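# Unpeg postcards, stack them on mat, box the clothespins

## Task

Remove every postcard from the line and set them on the mat as one flat pile, and place all of the clothespins inside the box.

## Robot and tools

Robot: two arms, left_arm and right_arm, each ending in a parallel gripper. Calibrated bases in the scene frame: left_arm at (-0.052, +0.361, 0) m, quat_wxyz (+1.000, 0, 0, -0.007); right_arm at (+0.020, -0.326, 0) m, quat_wxyz (+1.000, 0, 0, -0.006). A camera stand sits on the floor behind them. Cameras: cam_high (fixed), cam_left_wrist, cam_right_wrist, each 896x504.

Frames. Scene frame: origin at table-top height halfway between the nominal bases, +x reaching out over the table, +z up, left_arm toward +y (arm names do not match image sides). The table and cam_high use this frame. Each arm reports its hand pose, velocities, targets and wrist-camera pose in its own base frame. Motion offsets run along the axes of that arm's current Hand target. On the gripper, fingers extend along +z and spread along y; end_effector_position is the point between the pads, roughly 1 cm short of the tips. Printed poses may be off by a few cm, worse at long reach.

Row layout (shared by execute_actions and move): one flat list of 14 numbers, each in [-1, 1]: left dx, dy, dz, rx, ry, rz, opening, then the same seven for right. dx..dz are a translation offset (1.0 = 0.6 m); rx..rz form one rotation vector offset (1.0 = 180 degrees); both count from the arm's Hand target as it stood when the action or move began. Opening is absolute, not an offset: +1 fully open (0.093 m), -1 shut. Sending all six pose numbers as 0 re-requests the present Hand target; a 0 opening is a real command, so repeat the current opening to leave a gripper alone.

execute_actions: actions is a list of actions; each action is a table of up to 15 rows, one row per 1/30 s step, the last row repeating to fill 15 steps. Inside one action every row is measured from the same start pose; the next action starts from the new Hand target, so a repeated offset keeps moving. cameras: list of names, ["all"], or []; null or omitted gives images only when actions is empty. An empty actions list returns the full state, images and scene number.

move: target is one row or a list of up to 15 rows, all measured from the same starting Hand targets (not chained). Straight-line paths ending together, 0.5 s minimum, cut off at 10 s. speed: m/s, 0.002 to 2.9, default 0.25 (rotation capped at twice that in rad/s); one value or one per target. blend: corner rounding in metres, one value or per target; 0 halts at each target. opening_speed: rate of opening change per second on the -1..+1 scale, at least 0.2. grip_force: newtons per pad, 10 to 50, one value or one per arm; it persists, and below 50 closing is slow. blocking=false returns after about 0.5 s while the move continues. Paths ignore obstacles and the other arm; grippers lag and overshoot more when fast or stretched. Route around an arm's own base, not past it. The result adds a move: line: done, off_target, moving, held or fault, plus limits=paced (pose clipped) or limits=held (steps withheld). Arms not named in the ending are done (within 10 mm and 2 degrees).

wait: seconds 0 to 10; arms keep their last command, a running move continues. stop: brakes a running move. zoom_image: camera plus region [x0, y0, x1, y1] in pixels of that camera's latest image, at most 504 each way. finished_scene: scene = the current scene's number; irreversible, the arrangement must hold without the robot.

Result lines: Hand target (last commanded pose after clipping; next offsets start here), end_effector_position and quat, Tool commands, grip_measured (+1 open, -1 closed), Joint positions (gripper gap in m last), Joint velocities (may be omitted when all are noise), joint torques (include arm weight; numbers 1-3 wrap at ±28 N m), motor temperatures, and for action calls end-effector positions at some steps.

Gripping: pads meet near grip_measured -0.94; each mm of object width adds about 0.0208. Each gripper may read up to 0.02 too open. Commanding about 0.24 below the width reading gives full force on rigid flat items; hold by resending the same number; release with a number well above the width reading. Thin items can look like empty closure. Postcards are thin and light; pins are small.

Motion quirks: orientation requests are clipped to 40 degrees from the measured orientation each step. Friction and weight leave grippers short, low or tilted; tiny moves may fail or drift. After each move check position and tilt, and send the remaining gap as an offset. If pressing on something, command back past the gripper to release.

Avoid: anything falling off the table or left there (fails the task); dropping or releasing moving parts; fast impacts; hard pushes on fixed or heavy things; contact between arms, including one gripper closing on the other's fingers; strain on wrist-camera cables; arm stops. Motors heat when holding loads, stretched or pushing: MOTOR HOT at 75 °C, fault and fold at 90 °C, collapse at 100 °C.

Joint ranges (rad): waist -2.618 to 3.054, shoulder 0 to 3.142, elbow 0 to 3.142 (straight 2.901), wrist pitch and wrist yaw -1.571 to 1.571, wrist roll -2.094 to 2.094.

Each tool is called after "Emit:" by a JSON object that holds its "api" and its "payload", one argument or row to a line.

## Session

Emit:
{"api": "execute_actions", "payload": {
  "actions": []
}}

Scene clock: 0.00 s.
left_arm: end_effector_position=(+0.3037, +0.0556, +0.1588) grip_measured=+1.000 end_effector_quat_wxyz=(+0.528, -0.211, +0.808, +0.152) | right_arm: end_effector_position=(+0.3266, +0.0103, +0.1070) grip_measured=+1.000 end_effector_quat_wxyz=(+0.572, -0.099, +0.811, -0.070)
Joint positions: left_arm=[-0.135 0.937 0.436 -0.001 -0.607 -0.279 0.093] | right_arm=[0.061 1.127 0.181 0.604 0.056 -0.223 0.093]
Joint velocities: within noise
Joint torques (N m): no reading
Motor temperatures (°C): left_arm=[22 23 22 21 20 20 19] | right_arm=[19 21 22 19 20 21 19]
Heat: left arm: 23 °C; right arm: 22 °C.
Hand target: left_arm +0.3054, +0.0554, +0.1641; +0.534, -0.212, +0.805, +0.150 | right_arm +0.3316, +0.0107, +0.1197; +0.589, -0.097, +0.799, -0.070
Tool commands: left_gripper/opening=+1.0 right_gripper/opening=+1.0

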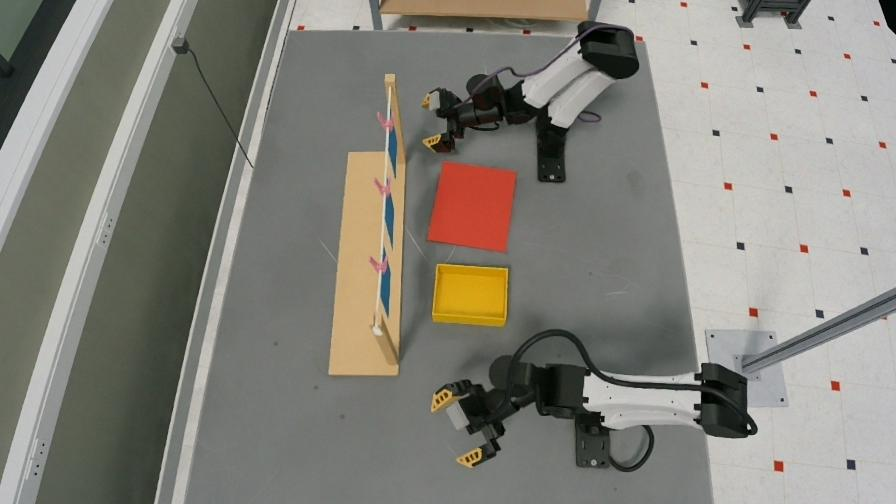

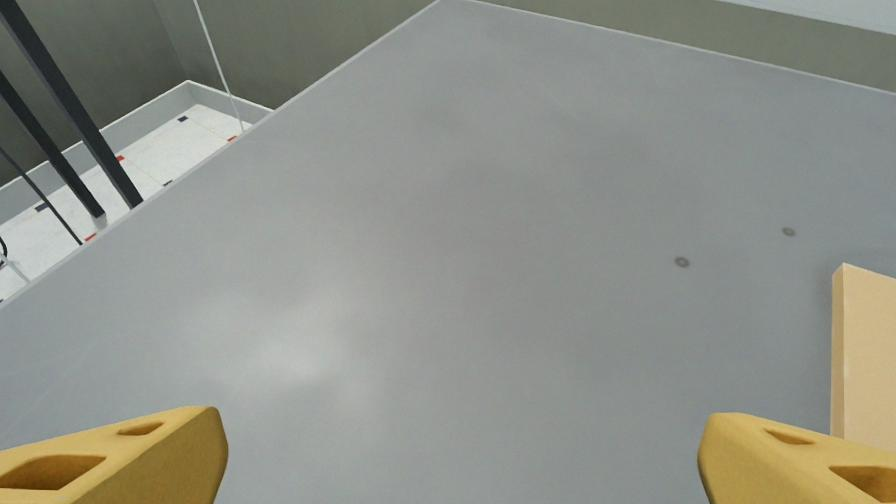

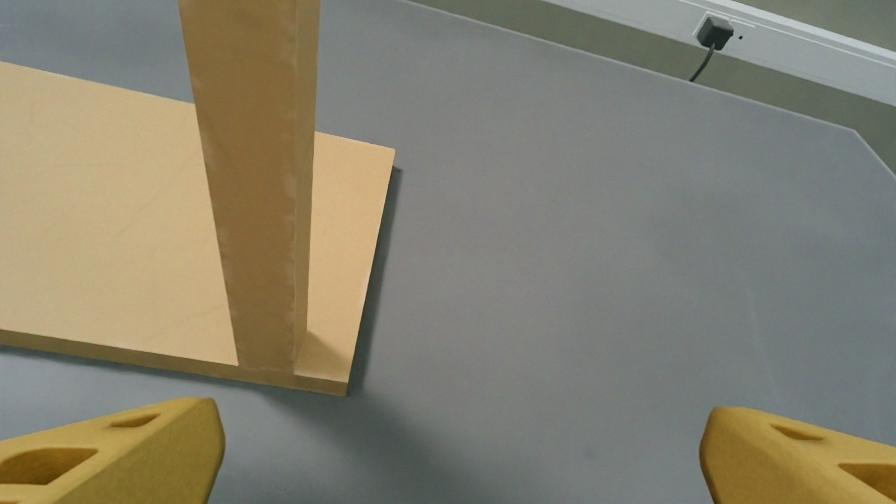

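Emit:
{"api": "zoom_image", "payload": {
  "camera": "cam_high",
  "region": [310, 60, 550, 220]
}}

Emit:
{"api": "zoom_image", "payload": {
  "camera": "cam_high",
  "region": [310, 220, 550, 390]
}}

Scaled by 2.100 from the camera's 896x504 image, which has a finer 1280x720 frame.

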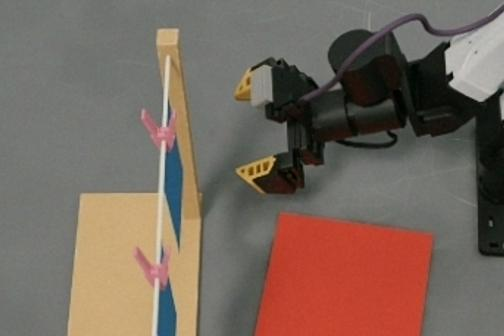

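Scaled by 2.100 from the camera's 896x504 image, which has a finer 1280x720 frame.

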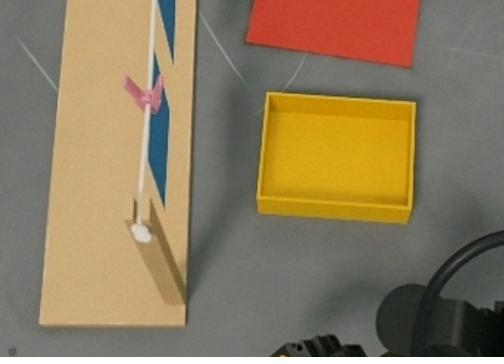

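Emit:
{"api": "move", "payload": {
  "target": [-0.1918,-0.0295,-0.2168,0.3851,-0.1127,0.0728,1,-0.2212,-0.0717,-0.2665,0.0122,-0.0951,0.0757,1],
  "speed": 0.4,
  "cameras": ["all"]
}}

Scene clock: 5.87 s.
left_arm: end_effector_position=(+0.2503, +0.0020, +0.3170) grip_measured=+1.000 end_effector_quat_wxyz=(+0.662, +0.230, +0.671, -0.243) | right_arm: end_effector_position=(+0.2241, -0.0006, +0.2807) grip_measured=+1.000 end_effector_quat_wxyz=(+0.689, -0.003, +0.724, -0.008)
Joint positions: left_arm=[0.736 0.799 0.63 0.133 1.419 0.015 0.093] | right_arm=[0.011 0.213 0.484 -0.32 0.018 -0.015 0.093]
Joint torques (N m): left_arm=[-0.34 -0.72 7.27 1.87 0.02 0.11] | right_arm=[-0.68 1.59 8.35 1.97 -0.1 0.1]
Heat: left arm: 23 °C; right arm: 23 °C.
Hand target: left_arm +0.2499, +0.0001, +0.3202; +0.665, +0.242, +0.664, -0.242 | right_arm +0.2200, +0.0002, +0.2999; +0.707, +0.000, +0.707, +0.000
Off the commanded pose: left_arm 0.004 m, 2 deg | right_arm 0.020 m, 3 deg.
move: off_target (right_arm)

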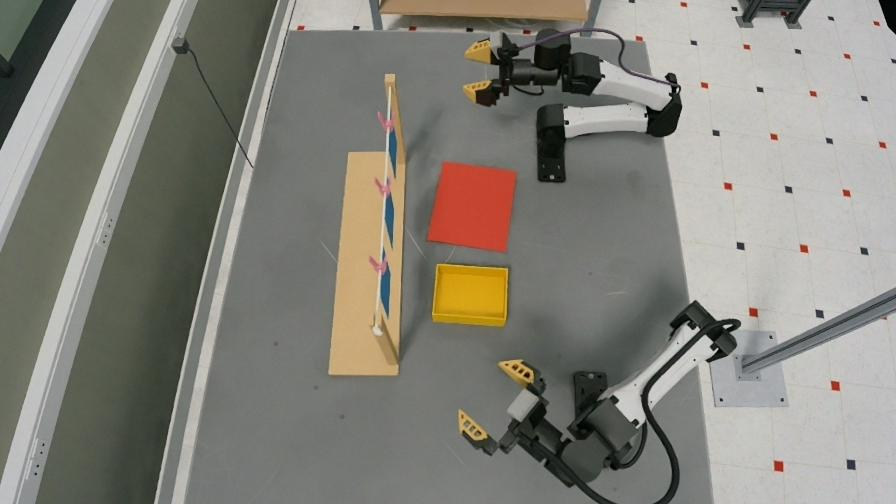

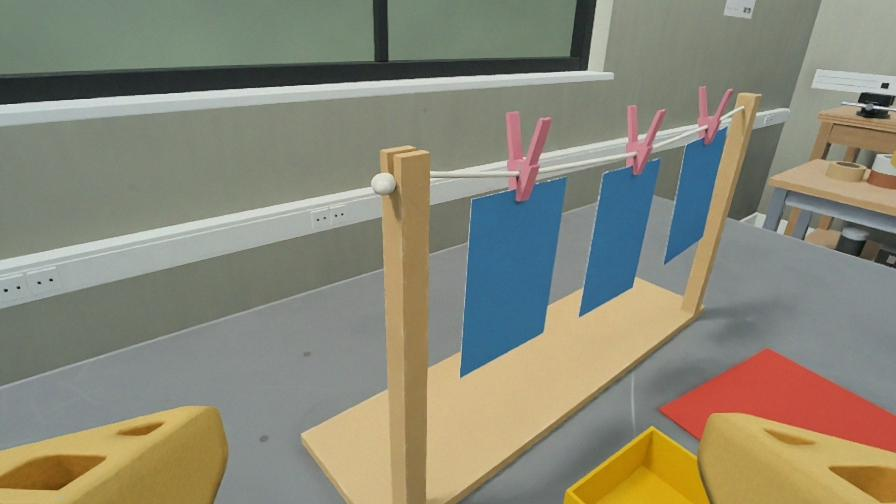

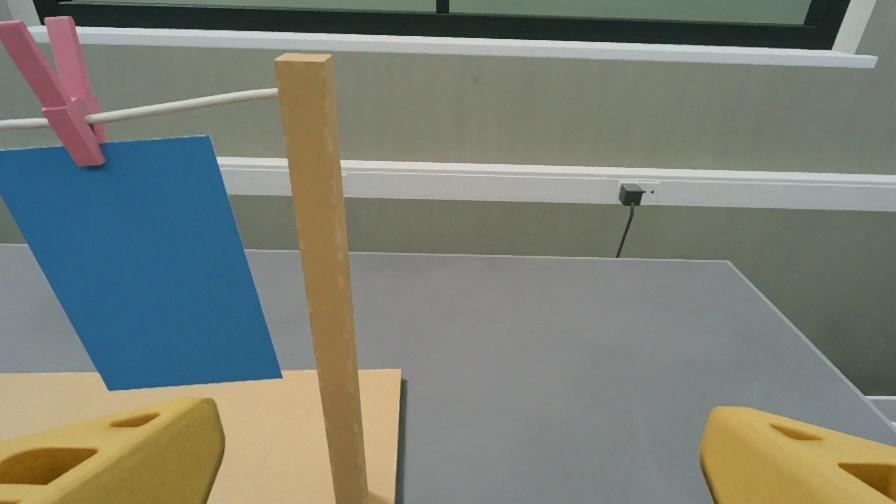

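Emit:
{"api": "move", "payload": {
  "target": [0.033,0.2036,0.2426,0.278,0,0,1,-0.04,0.25,0,0,0,0,1],
  "speed": 0.4,
  "cameras": ["all"]
}}

Scene clock: 10.30 s.
left_arm: end_effector_position=(+0.4368, -0.0005, +0.2942) grip_measured=+1.000 end_effector_quat_wxyz=(+0.580, +0.377, +0.599, -0.403) | right_arm: end_effector_position=(+0.2196, +0.1512, +0.3084) grip_measured=+1.000 end_effector_quat_wxyz=(+0.700, -0.021, +0.714, -0.013)
Joint positions: left_arm=[0.395 1.816 1.334 0.285 1.562 0.152 0.093] | right_arm=[1.24 0.78 0.607 0.113 1.229 0.01 0.093]
Joint torques (N m): left_arm=[-0.14 -7.86 9.39 1.64 0.1 0.24] | right_arm=[-0.02 -0.28 8.59 1.74 0.2 -0.09]
Heat: left arm: 24 °C; right arm: 24 °C.
Hand target: left_arm +0.4400, +0.0002, +0.3006; +0.500, +0.500, +0.499, -0.500 | right_arm +0.2199, +0.1502, +0.3239; +0.707, +0.000, +0.707, +0.000
Off the commanded pose: left_arm 0.007 m, 23 deg | right_arm 0.015 m, 3 deg.
joint sent to its limit (left arm) — joint 5 (wrist yaw), upper limit. The joint targets are off in orientation, not in position.
move: off_target (left_arm, right_arm)

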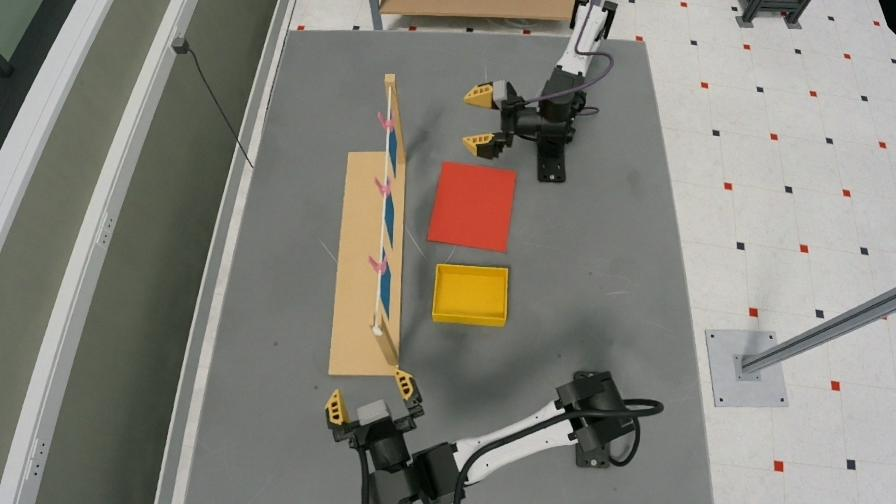

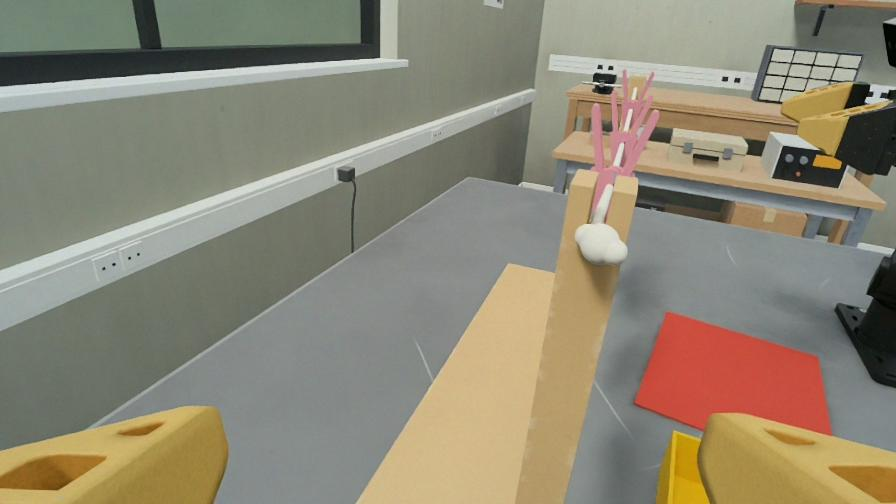

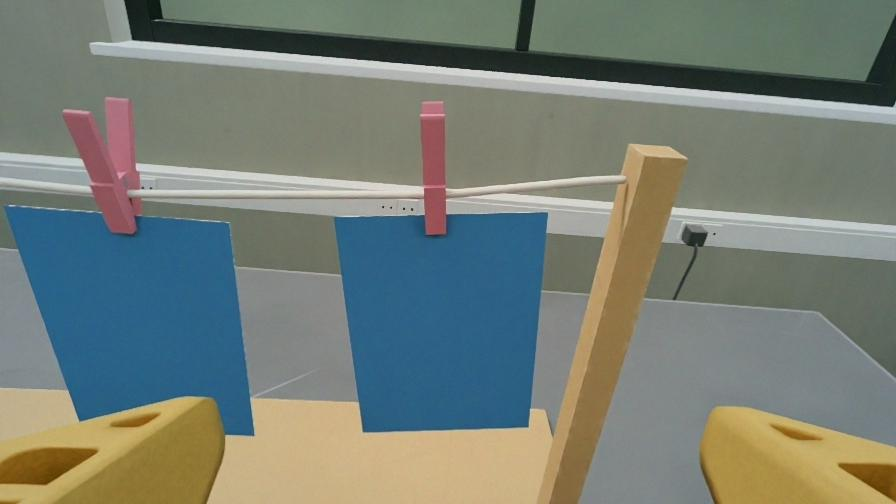

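Emit:
{"api": "zoom_image", "payload": {
  "camera": "cam_high",
  "region": [300, 310, 500, 504]
}}

Emit:
{"api": "zoom_image", "payload": {
  "camera": "cam_high",
  "region": [330, 60, 530, 200]
}}

Emit:
{"api": "zoom_image", "payload": {
  "camera": "cam_left_wrist",
  "region": [500, 40, 760, 300]
}}

Emit:
{"api": "zoom_image", "payload": {
  "camera": "cam_right_wrist",
  "region": [0, 70, 480, 290]
}}

Scaled by 2.520 from the camera's 896x504 image, which has a finer 1280x720 frame.

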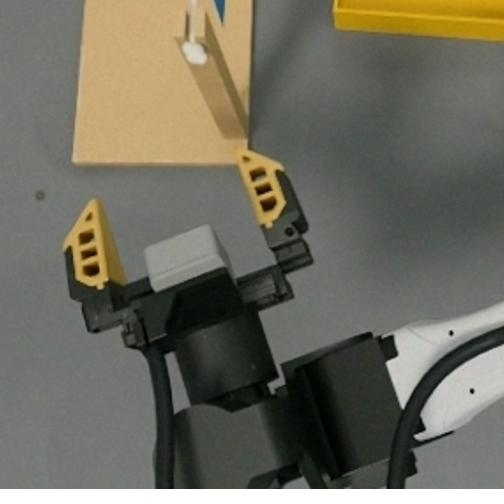

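Scaled by 2.520 from the camera's 896x504 image, which has a finer 1280x720 frame.

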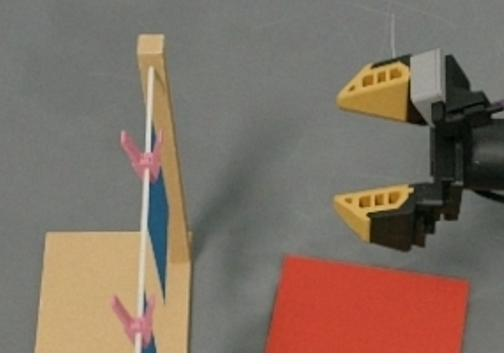

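Scaled by 1.938 from the camera's 896x504 image, which has a finer 1280x720 frame.

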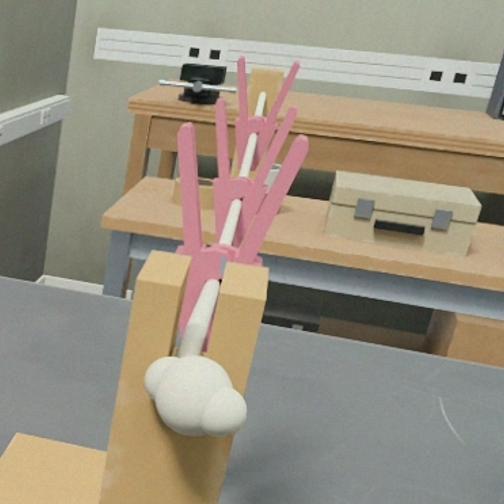

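Scaled by 1.050 from the camera's 896x504 image, which has a finer 1280x720 frame.

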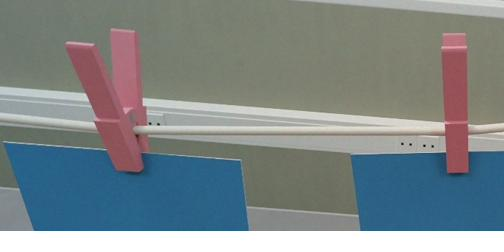

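Emit:
{"api": "move", "payload": {
  "target": [
    [0.083,-0.228,0.129,-0.1667,0,0,1,0,0,0,-0.14,0,0,1],
    [0.167,-0.275,0.345,-0.1667,0,0,1,0,0,0,-0.14,0,0,1],
    [0.30,-0.138,0.594,-0.0335,-0.1096,-0.1645,1,0,0,0,-0.14,0,0,1]
  ],
  "speed": 0.3,
  "blend": [0.03,0.03,0],
  "cameras": ["all"]
}}

Scene clock: 29.63 s.
left_arm: end_effector_position=(+0.3580, -0.3534, +0.0982) grip_measured=+1.000 end_effector_quat_wxyz=(+0.388, +0.244, +0.647, -0.609) | right_arm: end_effector_position=(+0.2198, +0.1495, +0.3223) grip_measured=+1.000 end_effector_quat_wxyz=(+0.688, -0.153, +0.694, +0.150)
Joint positions: left_arm=[-0.528 2.28 0.914 1.43 0.834 -0.691 0.093] | right_arm=[0.867 0.517 0.602 -0.096 0.434 0.002 0.093]
Joint torques (N m): left_arm=[-0.36 -8.62 6 3.52 -0.05 0.1] | right_arm=[-0.69 0.51 5.52 1.94 -0.04 -0.06]
Motor temperatures (°C): left_arm=[22 25 26 25 20 20 19] | right_arm=[19 21 25 24 21 21 19]
Heat: left arm: 26 °C; right arm: 25 °C.
Hand target: left_arm +0.3571, -0.3563, +0.1208; +0.459, +0.238, +0.543, -0.662 | right_arm +0.2199, +0.1502, +0.3238; +0.690, -0.155, +0.690, +0.154
Off the commanded pose: left_arm 0.023 m, 16 deg | right_arm 0.002 m, 1 deg.
joint sent to its limit (left arm) — joint 4 (wrist pitch), upper limit. The joint targets are off in orientation, not in position.
move: off_target (left_arm)

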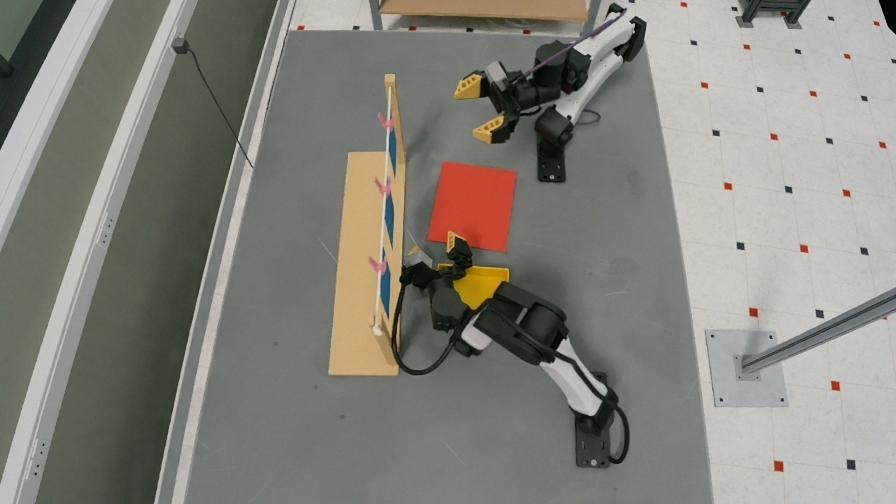

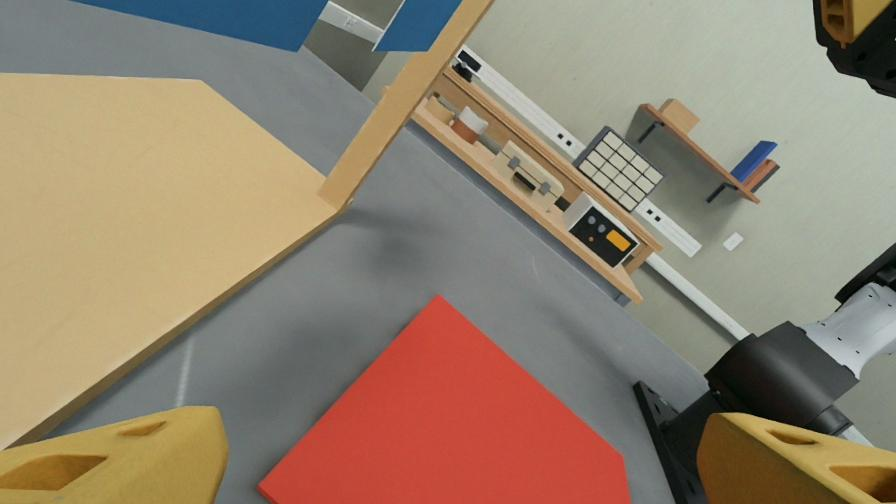

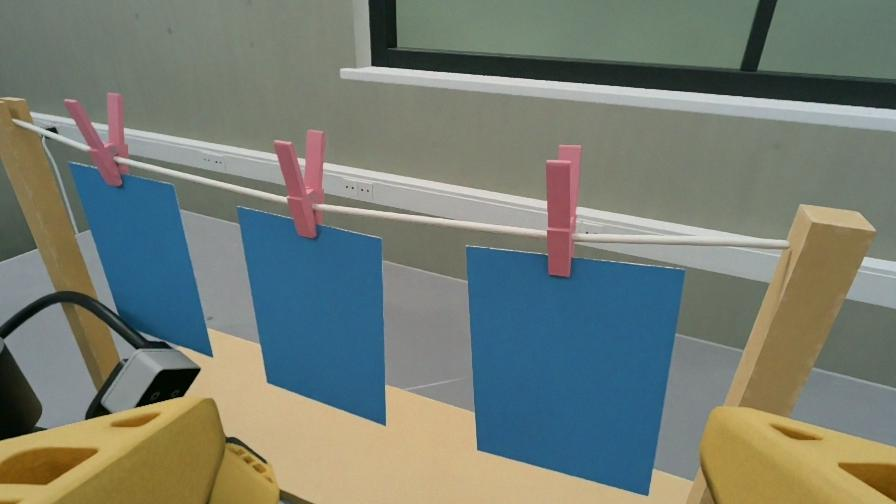

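Emit:
{"api": "move", "payload": {
  "target": [
    [-0.1997,-0.2528,-0.2467,-0.002,0.116,0.085,1,0,0,0,0,0,0,1],
    [-0.5608,-0.323,-0.3987,-0.0047,0.2330,0.1705,1,0.2,0.2,0.05,-0.18,-0.055,0.035,1],
    [-0.6422,-0.1648,-0.2988,-0.0047,0.2330,0.1705,1,0.2897,0.4177,0.2428,-0.3589,-0.1090,0.0701,1]
  ],
  "speed": 0.3,
  "blend": [0.03,0.03,0],
  "cameras": ["all"]
}}

Scene clock: 39.70 s.
left_arm: end_effector_position=(+0.4161, -0.0550, +0.4267) grip_measured=+1.000 end_effector_quat_wxyz=(+0.578, +0.438, +0.554, -0.410) | right_arm: end_effector_position=(+0.2443, +0.4389, +0.1249) grip_measured=+1.000 end_effector_quat_wxyz=(+0.508, -0.456, +0.496, +0.537)
Joint positions: left_arm=[0.282 1.789 1.568 0.963 1.566 -0.69 0.093] | right_arm=[0.842 2.207 0.861 1.468 -0.711 0.15 0.093]
Joint torques (N m): left_arm=[-0.12 -7.31 8.85 0.7 -0.47 0.09] | right_arm=[-0.65 -9.18 5.81 2.52 -0.11 0.1]
Heat: left arm: 28 °C; right arm: 26 °C.
Hand target: left_arm +0.4179, -0.0551, +0.4305; +0.393, +0.585, +0.594, -0.388 | right_arm +0.2451, +0.4390, +0.1499; +0.583, -0.398, +0.393, +0.590
Off the commanded pose: left_arm 0.004 m, 28 deg | right_arm 0.025 m, 17 deg.
joint sent to its limit (left arm) — joint 5 (wrist yaw), upper limit. The joint targets are off in orientation, not in position.
joint sent to its limit (right arm) — joint 4 (wrist pitch), upper limit. The joint targets are off in orientation, not in position.
move: off_target (left_arm, right_arm)

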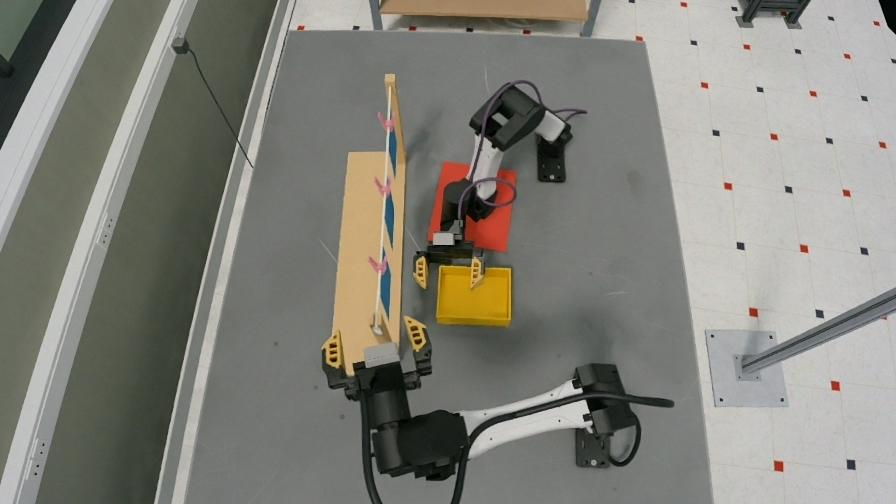

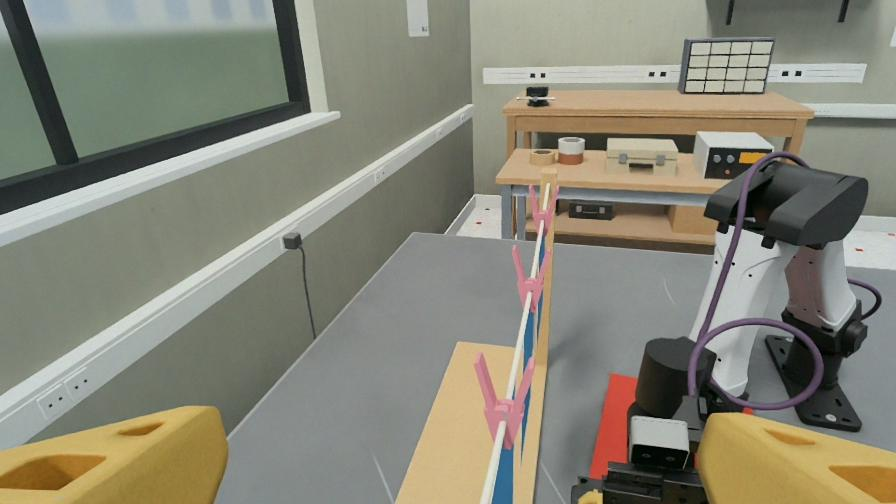

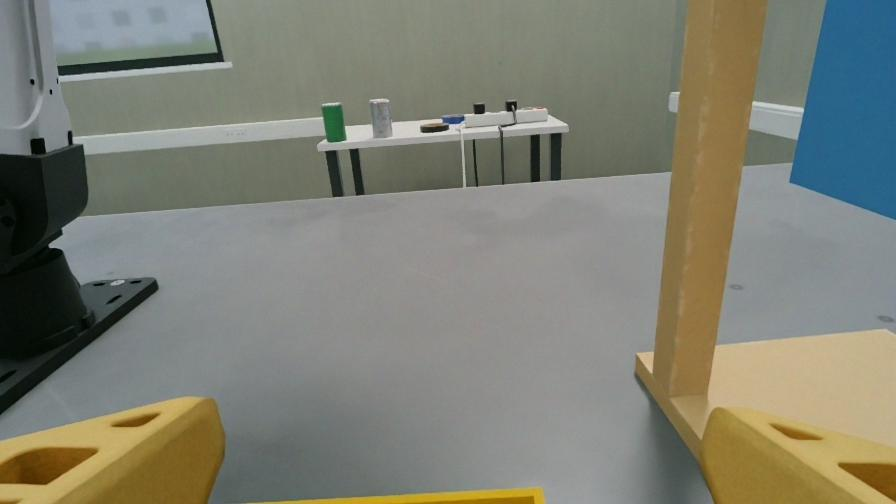

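Emit:
{"api": "move", "payload": {
  "target": [0,0,0,0,0,0,1,0,-0.158,0,0,0.039,0,1],
  "speed": 0.2,
  "cameras": ["all"]
}}

Scene clock: 43.53 s.
left_arm: end_effector_position=(+0.4161, -0.0550, +0.4267) grip_measured=+1.000 end_effector_quat_wxyz=(+0.578, +0.437, +0.554, -0.410) | right_arm: end_effector_position=(+0.3452, +0.4392, +0.1261) grip_measured=+1.000 end_effector_quat_wxyz=(+0.527, -0.427, +0.480, +0.556)
Joint positions: left_arm=[0.282 1.789 1.568 0.963 1.566 -0.691 0.093] | right_arm=[0.677 2.437 1.233 1.469 -0.845 0.286 0.093]
Joint torques (N m): left_arm=[-0.13 -7.31 8.85 0.71 -0.46 0.09] | right_arm=[0.27 -11.14 6.39 2.42 -0.01 0.03]
Heat: left arm: 28 °C; right arm: 26 °C.
Hand target: left_arm +0.4179, -0.0551, +0.4305; +0.393, +0.585, +0.594, -0.388 | right_arm +0.3399, +0.4401, +0.1498; +0.558, -0.433, +0.428, +0.564
Off the commanded pose: left_arm 0.004 m, 28 deg | right_arm 0.025 m, 7 deg.
joint sent to its limit (left arm) — joint 5 (wrist yaw), upper limit. The joint targets are off in orientation, not in position.
joint sent to its limit (right arm) — joint 4 (wrist pitch), upper limit. The joint targets still meet the commanded pose.
move: off_target (left_arm, right_arm)

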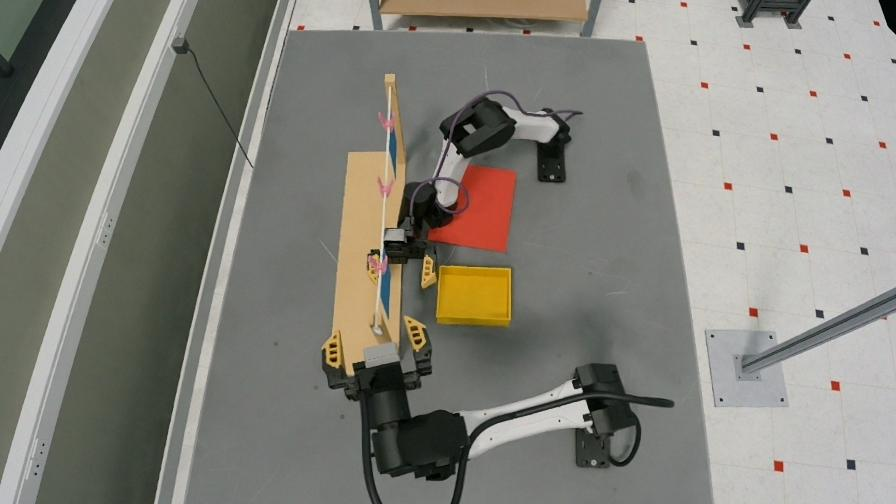

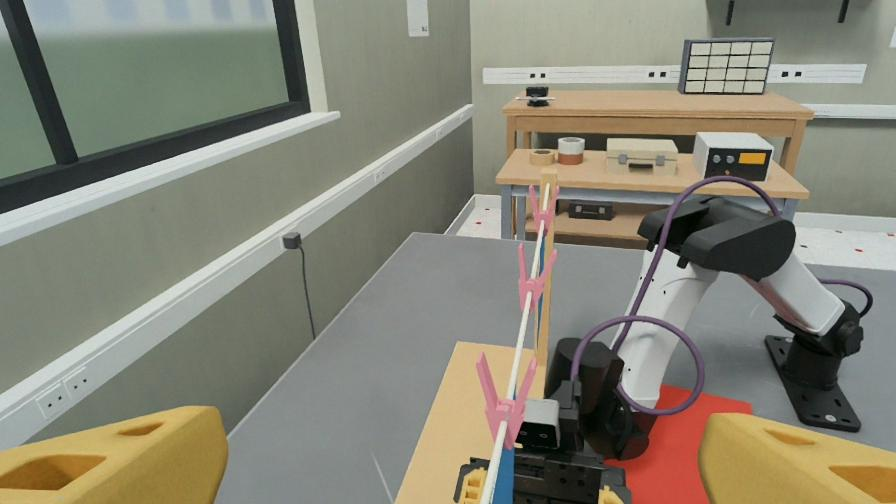

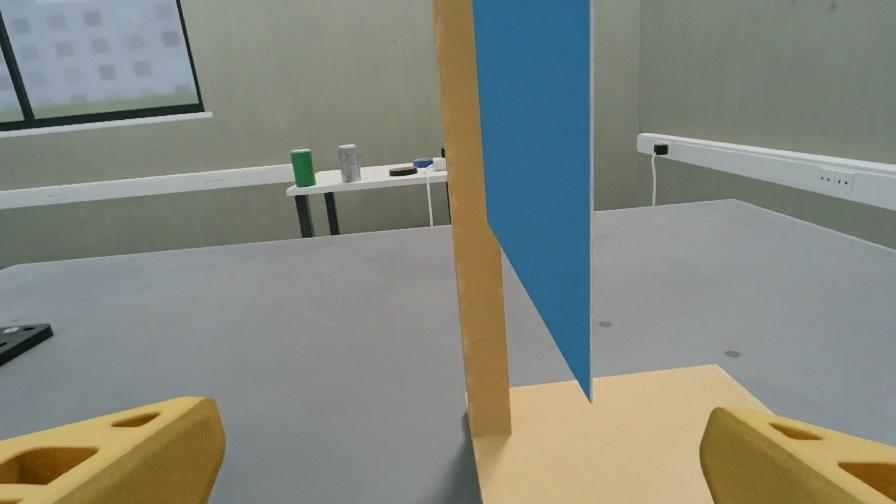

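Emit:
{"api": "move", "payload": {
  "target": [0,0,0,0,0,0,1,-0.0397,-0.03,0.0452,0,0,0,1],
  "speed": 0.12,
  "cameras": ["cam_right_wrist","cam_left_wrist"]
}}

Scene clock: 45.40 s.
left_arm: end_effector_position=(+0.4161, -0.0550, +0.4267) grip_measured=+1.000 end_effector_quat_wxyz=(+0.577, +0.437, +0.554, -0.410) | right_arm: end_effector_position=(+0.3605, +0.4565, +0.1628) grip_measured=+1.000 end_effector_quat_wxyz=(+0.546, -0.430, +0.451, +0.560)
Joint positions: left_arm=[0.282 1.789 1.568 0.963 1.566 -0.692 0.093] | right_arm=[0.684 2.437 1.376 1.405 -0.846 0.3 0.093]
Joint torques (N m): left_arm=[-0.14 -7.3 8.87 0.71 -0.46 0.09] | right_arm=[0.29 -12.53 7.04 1.69 0.12 0.06]
Heat: left arm: 28 °C; right arm: 26 °C.
Hand target: left_arm +0.4179, -0.0551, +0.4305; +0.393, +0.585, +0.594, -0.388 | right_arm +0.3577, +0.4602, +0.1799; +0.558, -0.433, +0.428, +0.564
Off the commanded pose: left_arm 0.004 m, 28 deg | right_arm 0.018 m, 3 deg.
joint sent to its limit (left arm) — joint 5 (wrist yaw), upper limit. The joint targets are off in orientation, not in position.
move: off_target (left_arm, right_arm)
Images, in order (width x height): cam_left_wrist 896x504, cam_right_wrist 896x504.

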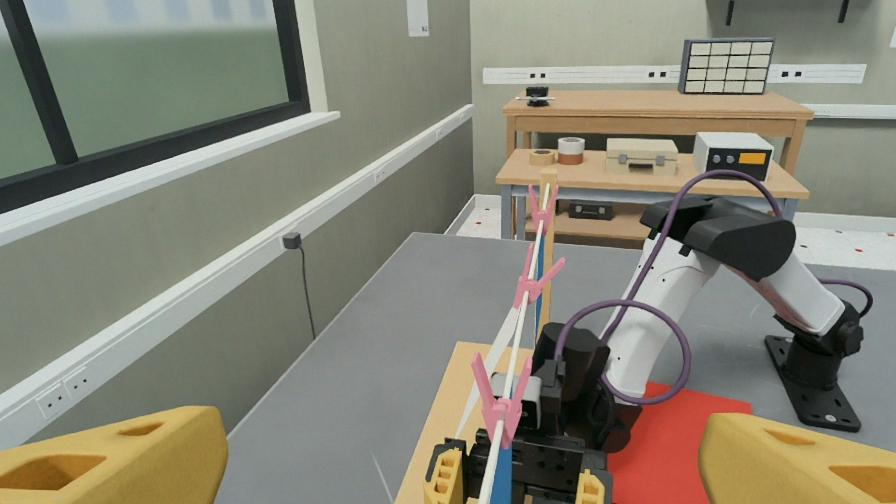

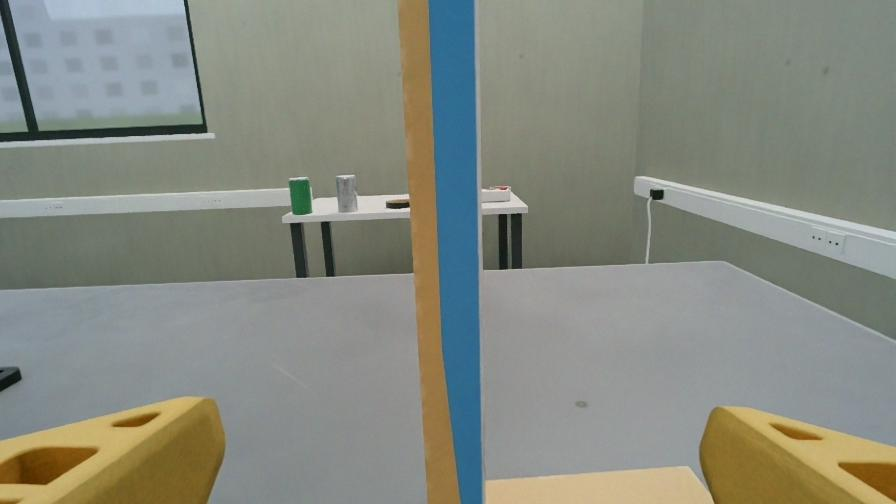

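Emit:
{"api": "move", "payload": {
  "target": [0,0,0,0,0,0,1,0,0,0,0,0,0,-1],
  "grip_force": [50,30],
  "cameras": ["all"]
}}

Scene clock: 50.73 s.
left_arm: end_effector_position=(+0.4161, -0.0550, +0.4267) grip_measured=+1.000 end_effector_quat_wxyz=(+0.577, +0.437, +0.554, -0.410) | right_arm: end_effector_position=(+0.3605, +0.4565, +0.1628) grip_measured=-0.958 end_effector_quat_wxyz=(+0.546, -0.430, +0.451, +0.560)
Joint positions: left_arm=[0.282 1.789 1.568 0.963 1.566 -0.692 0.093] | right_arm=[0.684 2.437 1.376 1.405 -0.846 0.3 0]
Joint torques (N m): left_arm=[-0.12 -7.28 8.85 0.71 -0.46 0.09] | right_arm=[0.36 -12.44 7.02 1.7 0.13 0.11]
Motor temperatures (°C): left_arm=[22 26 29 26 21 20 19] | right_arm=[19 26 26 26 21 21 19]
Heat: left arm: 29 °C; right arm: 26 °C.
Hand target: left_arm +0.4179, -0.0551, +0.4305; +0.393, +0.585, +0.594, -0.388 | right_arm +0.3577, +0.4602, +0.1800; +0.558, -0.433, +0.428, +0.564
Off the commanded pose: left_arm 0.004 m, 28 deg | right_arm 0.018 m, 3 deg.
joint sent to its limit (left arm) — joint 5 (wrist yaw), upper limit.
grip_force (N): 50, 30
move: moving (right_arm; no rest 5 s after the path's end), off_target (left_arm)

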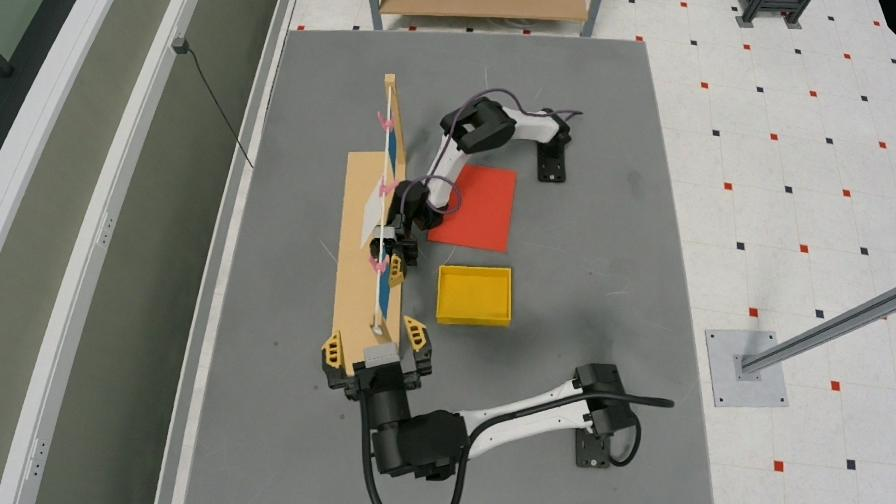

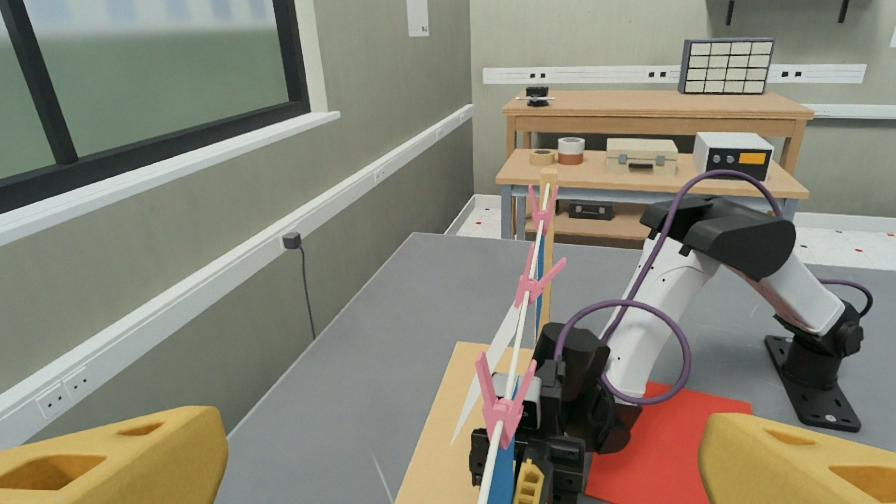

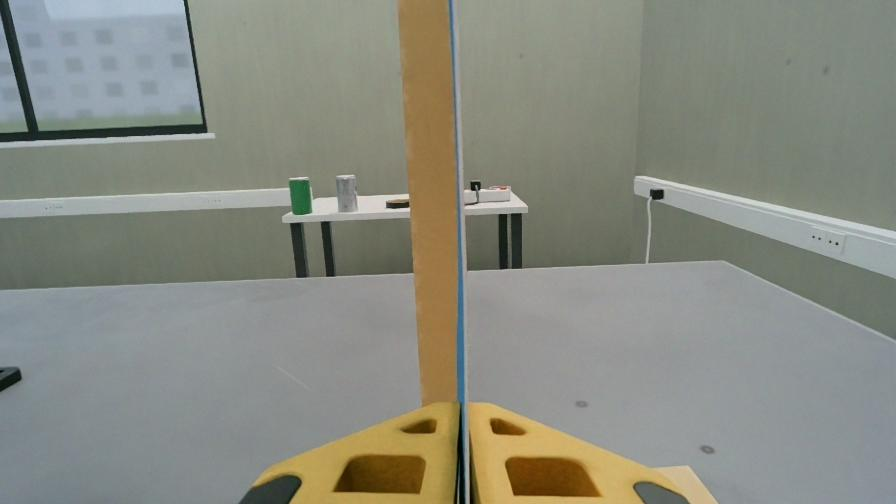

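Emit:
{"api": "move", "payload": {
  "target": [0.0045,0.0137,0.1197,0,0.0222,0,1,0,0,0,0,0,0,-1],
  "speed": 0.15,
  "cameras": ["all"]
}}

Scene clock: 54.27 s.
left_arm: end_effector_position=(+0.4246, -0.1193, +0.3975) grip_measured=+1.000 end_effector_quat_wxyz=(+0.530, +0.468, +0.529, -0.470) | right_arm: end_effector_position=(+0.3605, +0.4565, +0.1628) grip_measured=-0.989 end_effector_quat_wxyz=(+0.546, -0.430, +0.451, +0.560)
Joint positions: left_arm=[0.118 1.866 1.568 0.963 1.566 -0.665 0.093] | right_arm=[0.684 2.437 1.376 1.405 -0.846 0.3 0]
Joint torques (N m): left_arm=[-0.18 -7.77 8.79 0.91 -0.43 0.23] | right_arm=[0.43 -12.38 7.09 1.7 0.12 0.08]
Heat: left arm: 30 °C; right arm: 27 °C.
Hand target: left_arm +0.4270, -0.1200, +0.4000; +0.372, +0.598, +0.607, -0.367 | right_arm +0.3577, +0.4602, +0.1800; +0.558, -0.433, +0.428, +0.564
Off the commanded pose: left_arm 0.004 m, 28 deg | right_arm 0.018 m, 3 deg.
joint sent to its limit (left arm) — joint 5 (wrist yaw), upper limit. The joint targets are off in orientation, not in position.
grip_force (N): 50, 30
move: off_target (left_arm, right_arm)

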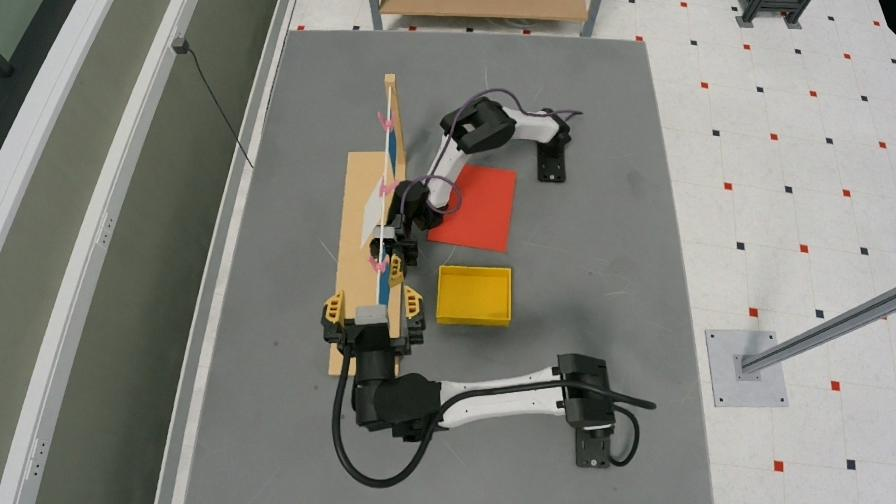

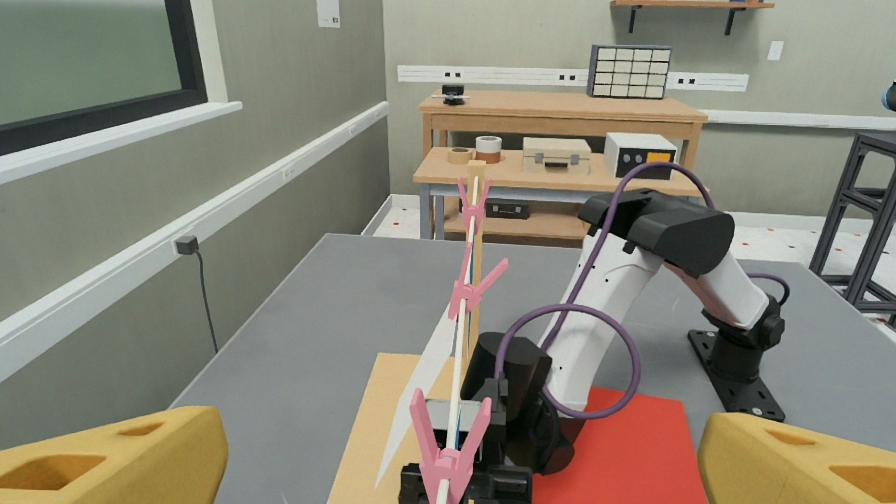

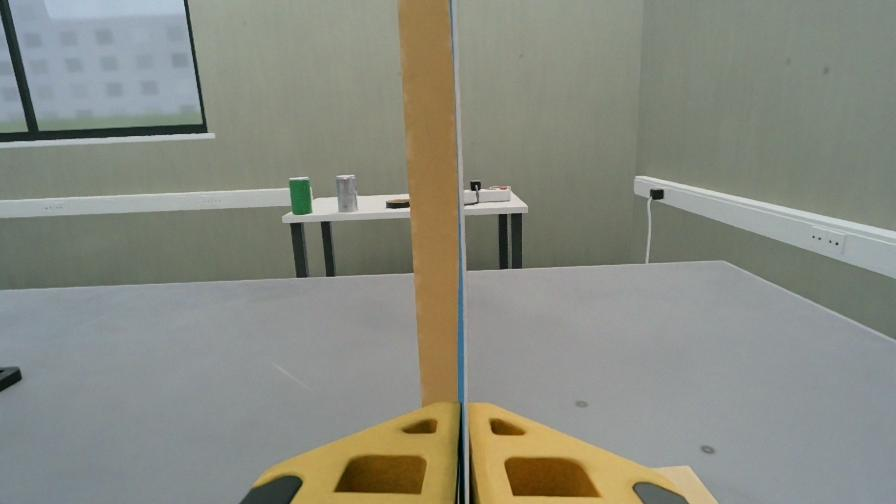

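Emit:
{"api": "move", "payload": {
  "target": [-0.0443,0.0067,0.142,0,0,0,1,0,0,0,0,0,0,-1],
  "speed": 0.12,
  "cameras": ["cam_high","cam_left_wrist"]
}}

Scene clock: 57.67 s.
left_arm: end_effector_position=(+0.4293, -0.2068, +0.3837) grip_measured=+1.000 end_effector_quat_wxyz=(+0.473, +0.513, +0.485, -0.527) | right_arm: end_effector_position=(+0.3605, +0.4565, +0.1628) grip_measured=-0.989 end_effector_quat_wxyz=(+0.546, -0.430, +0.451, +0.560)
Joint positions: left_arm=[-0.088 2.016 1.726 0.927 1.566 -0.663 0.093] | right_arm=[0.684 2.437 1.376 1.405 -0.846 0.3 0]
Joint torques (N m): left_arm=[-0.12 -8.87 9.03 0.85 -0.41 0.13] | right_arm=[0.39 -12.45 7.08 1.7 0.19 0.11]
Heat: left arm: 30 °C; right arm: 29 °C.
Hand target: left_arm +0.4322, -0.2081, +0.3851; +0.372, +0.598, +0.607, -0.367 | right_arm +0.3577, +0.4602, +0.1800; +0.558, -0.433, +0.428, +0.564
Off the commanded pose: left_arm 0.004 m, 28 deg | right_arm 0.018 m, 3 deg.
joint sent to its limit (left arm) — joint 5 (wrist yaw), upper limit. The joint targets are off in orientation, not in position.
grip_force (N): 50, 30
move: off_target (left_arm, right_arm)
Images, in order (width x height): cam_high 896x504, cam_left_wrist 896x504.

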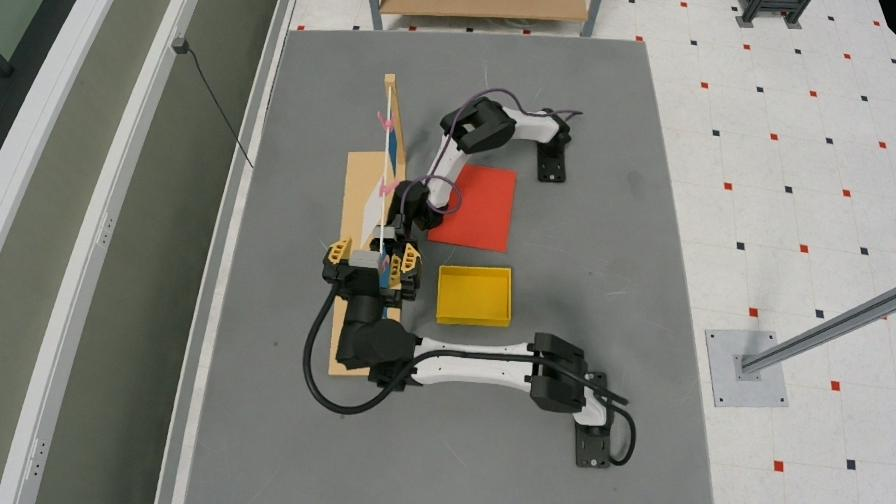

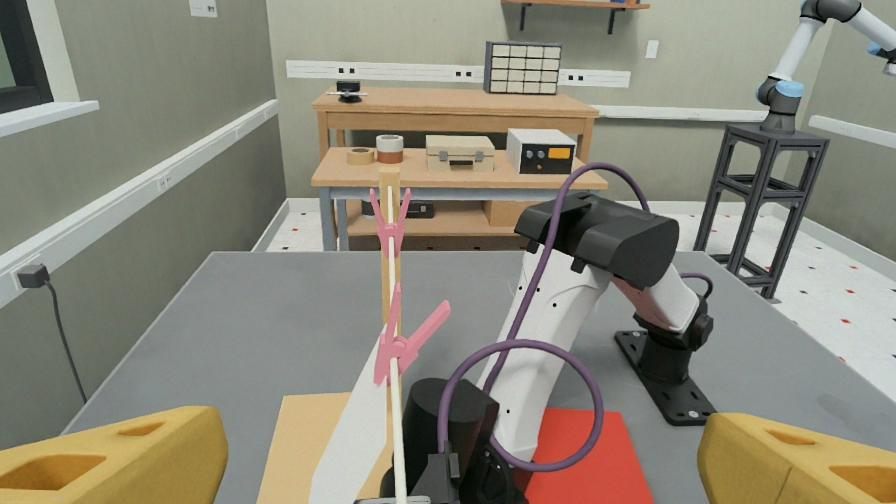

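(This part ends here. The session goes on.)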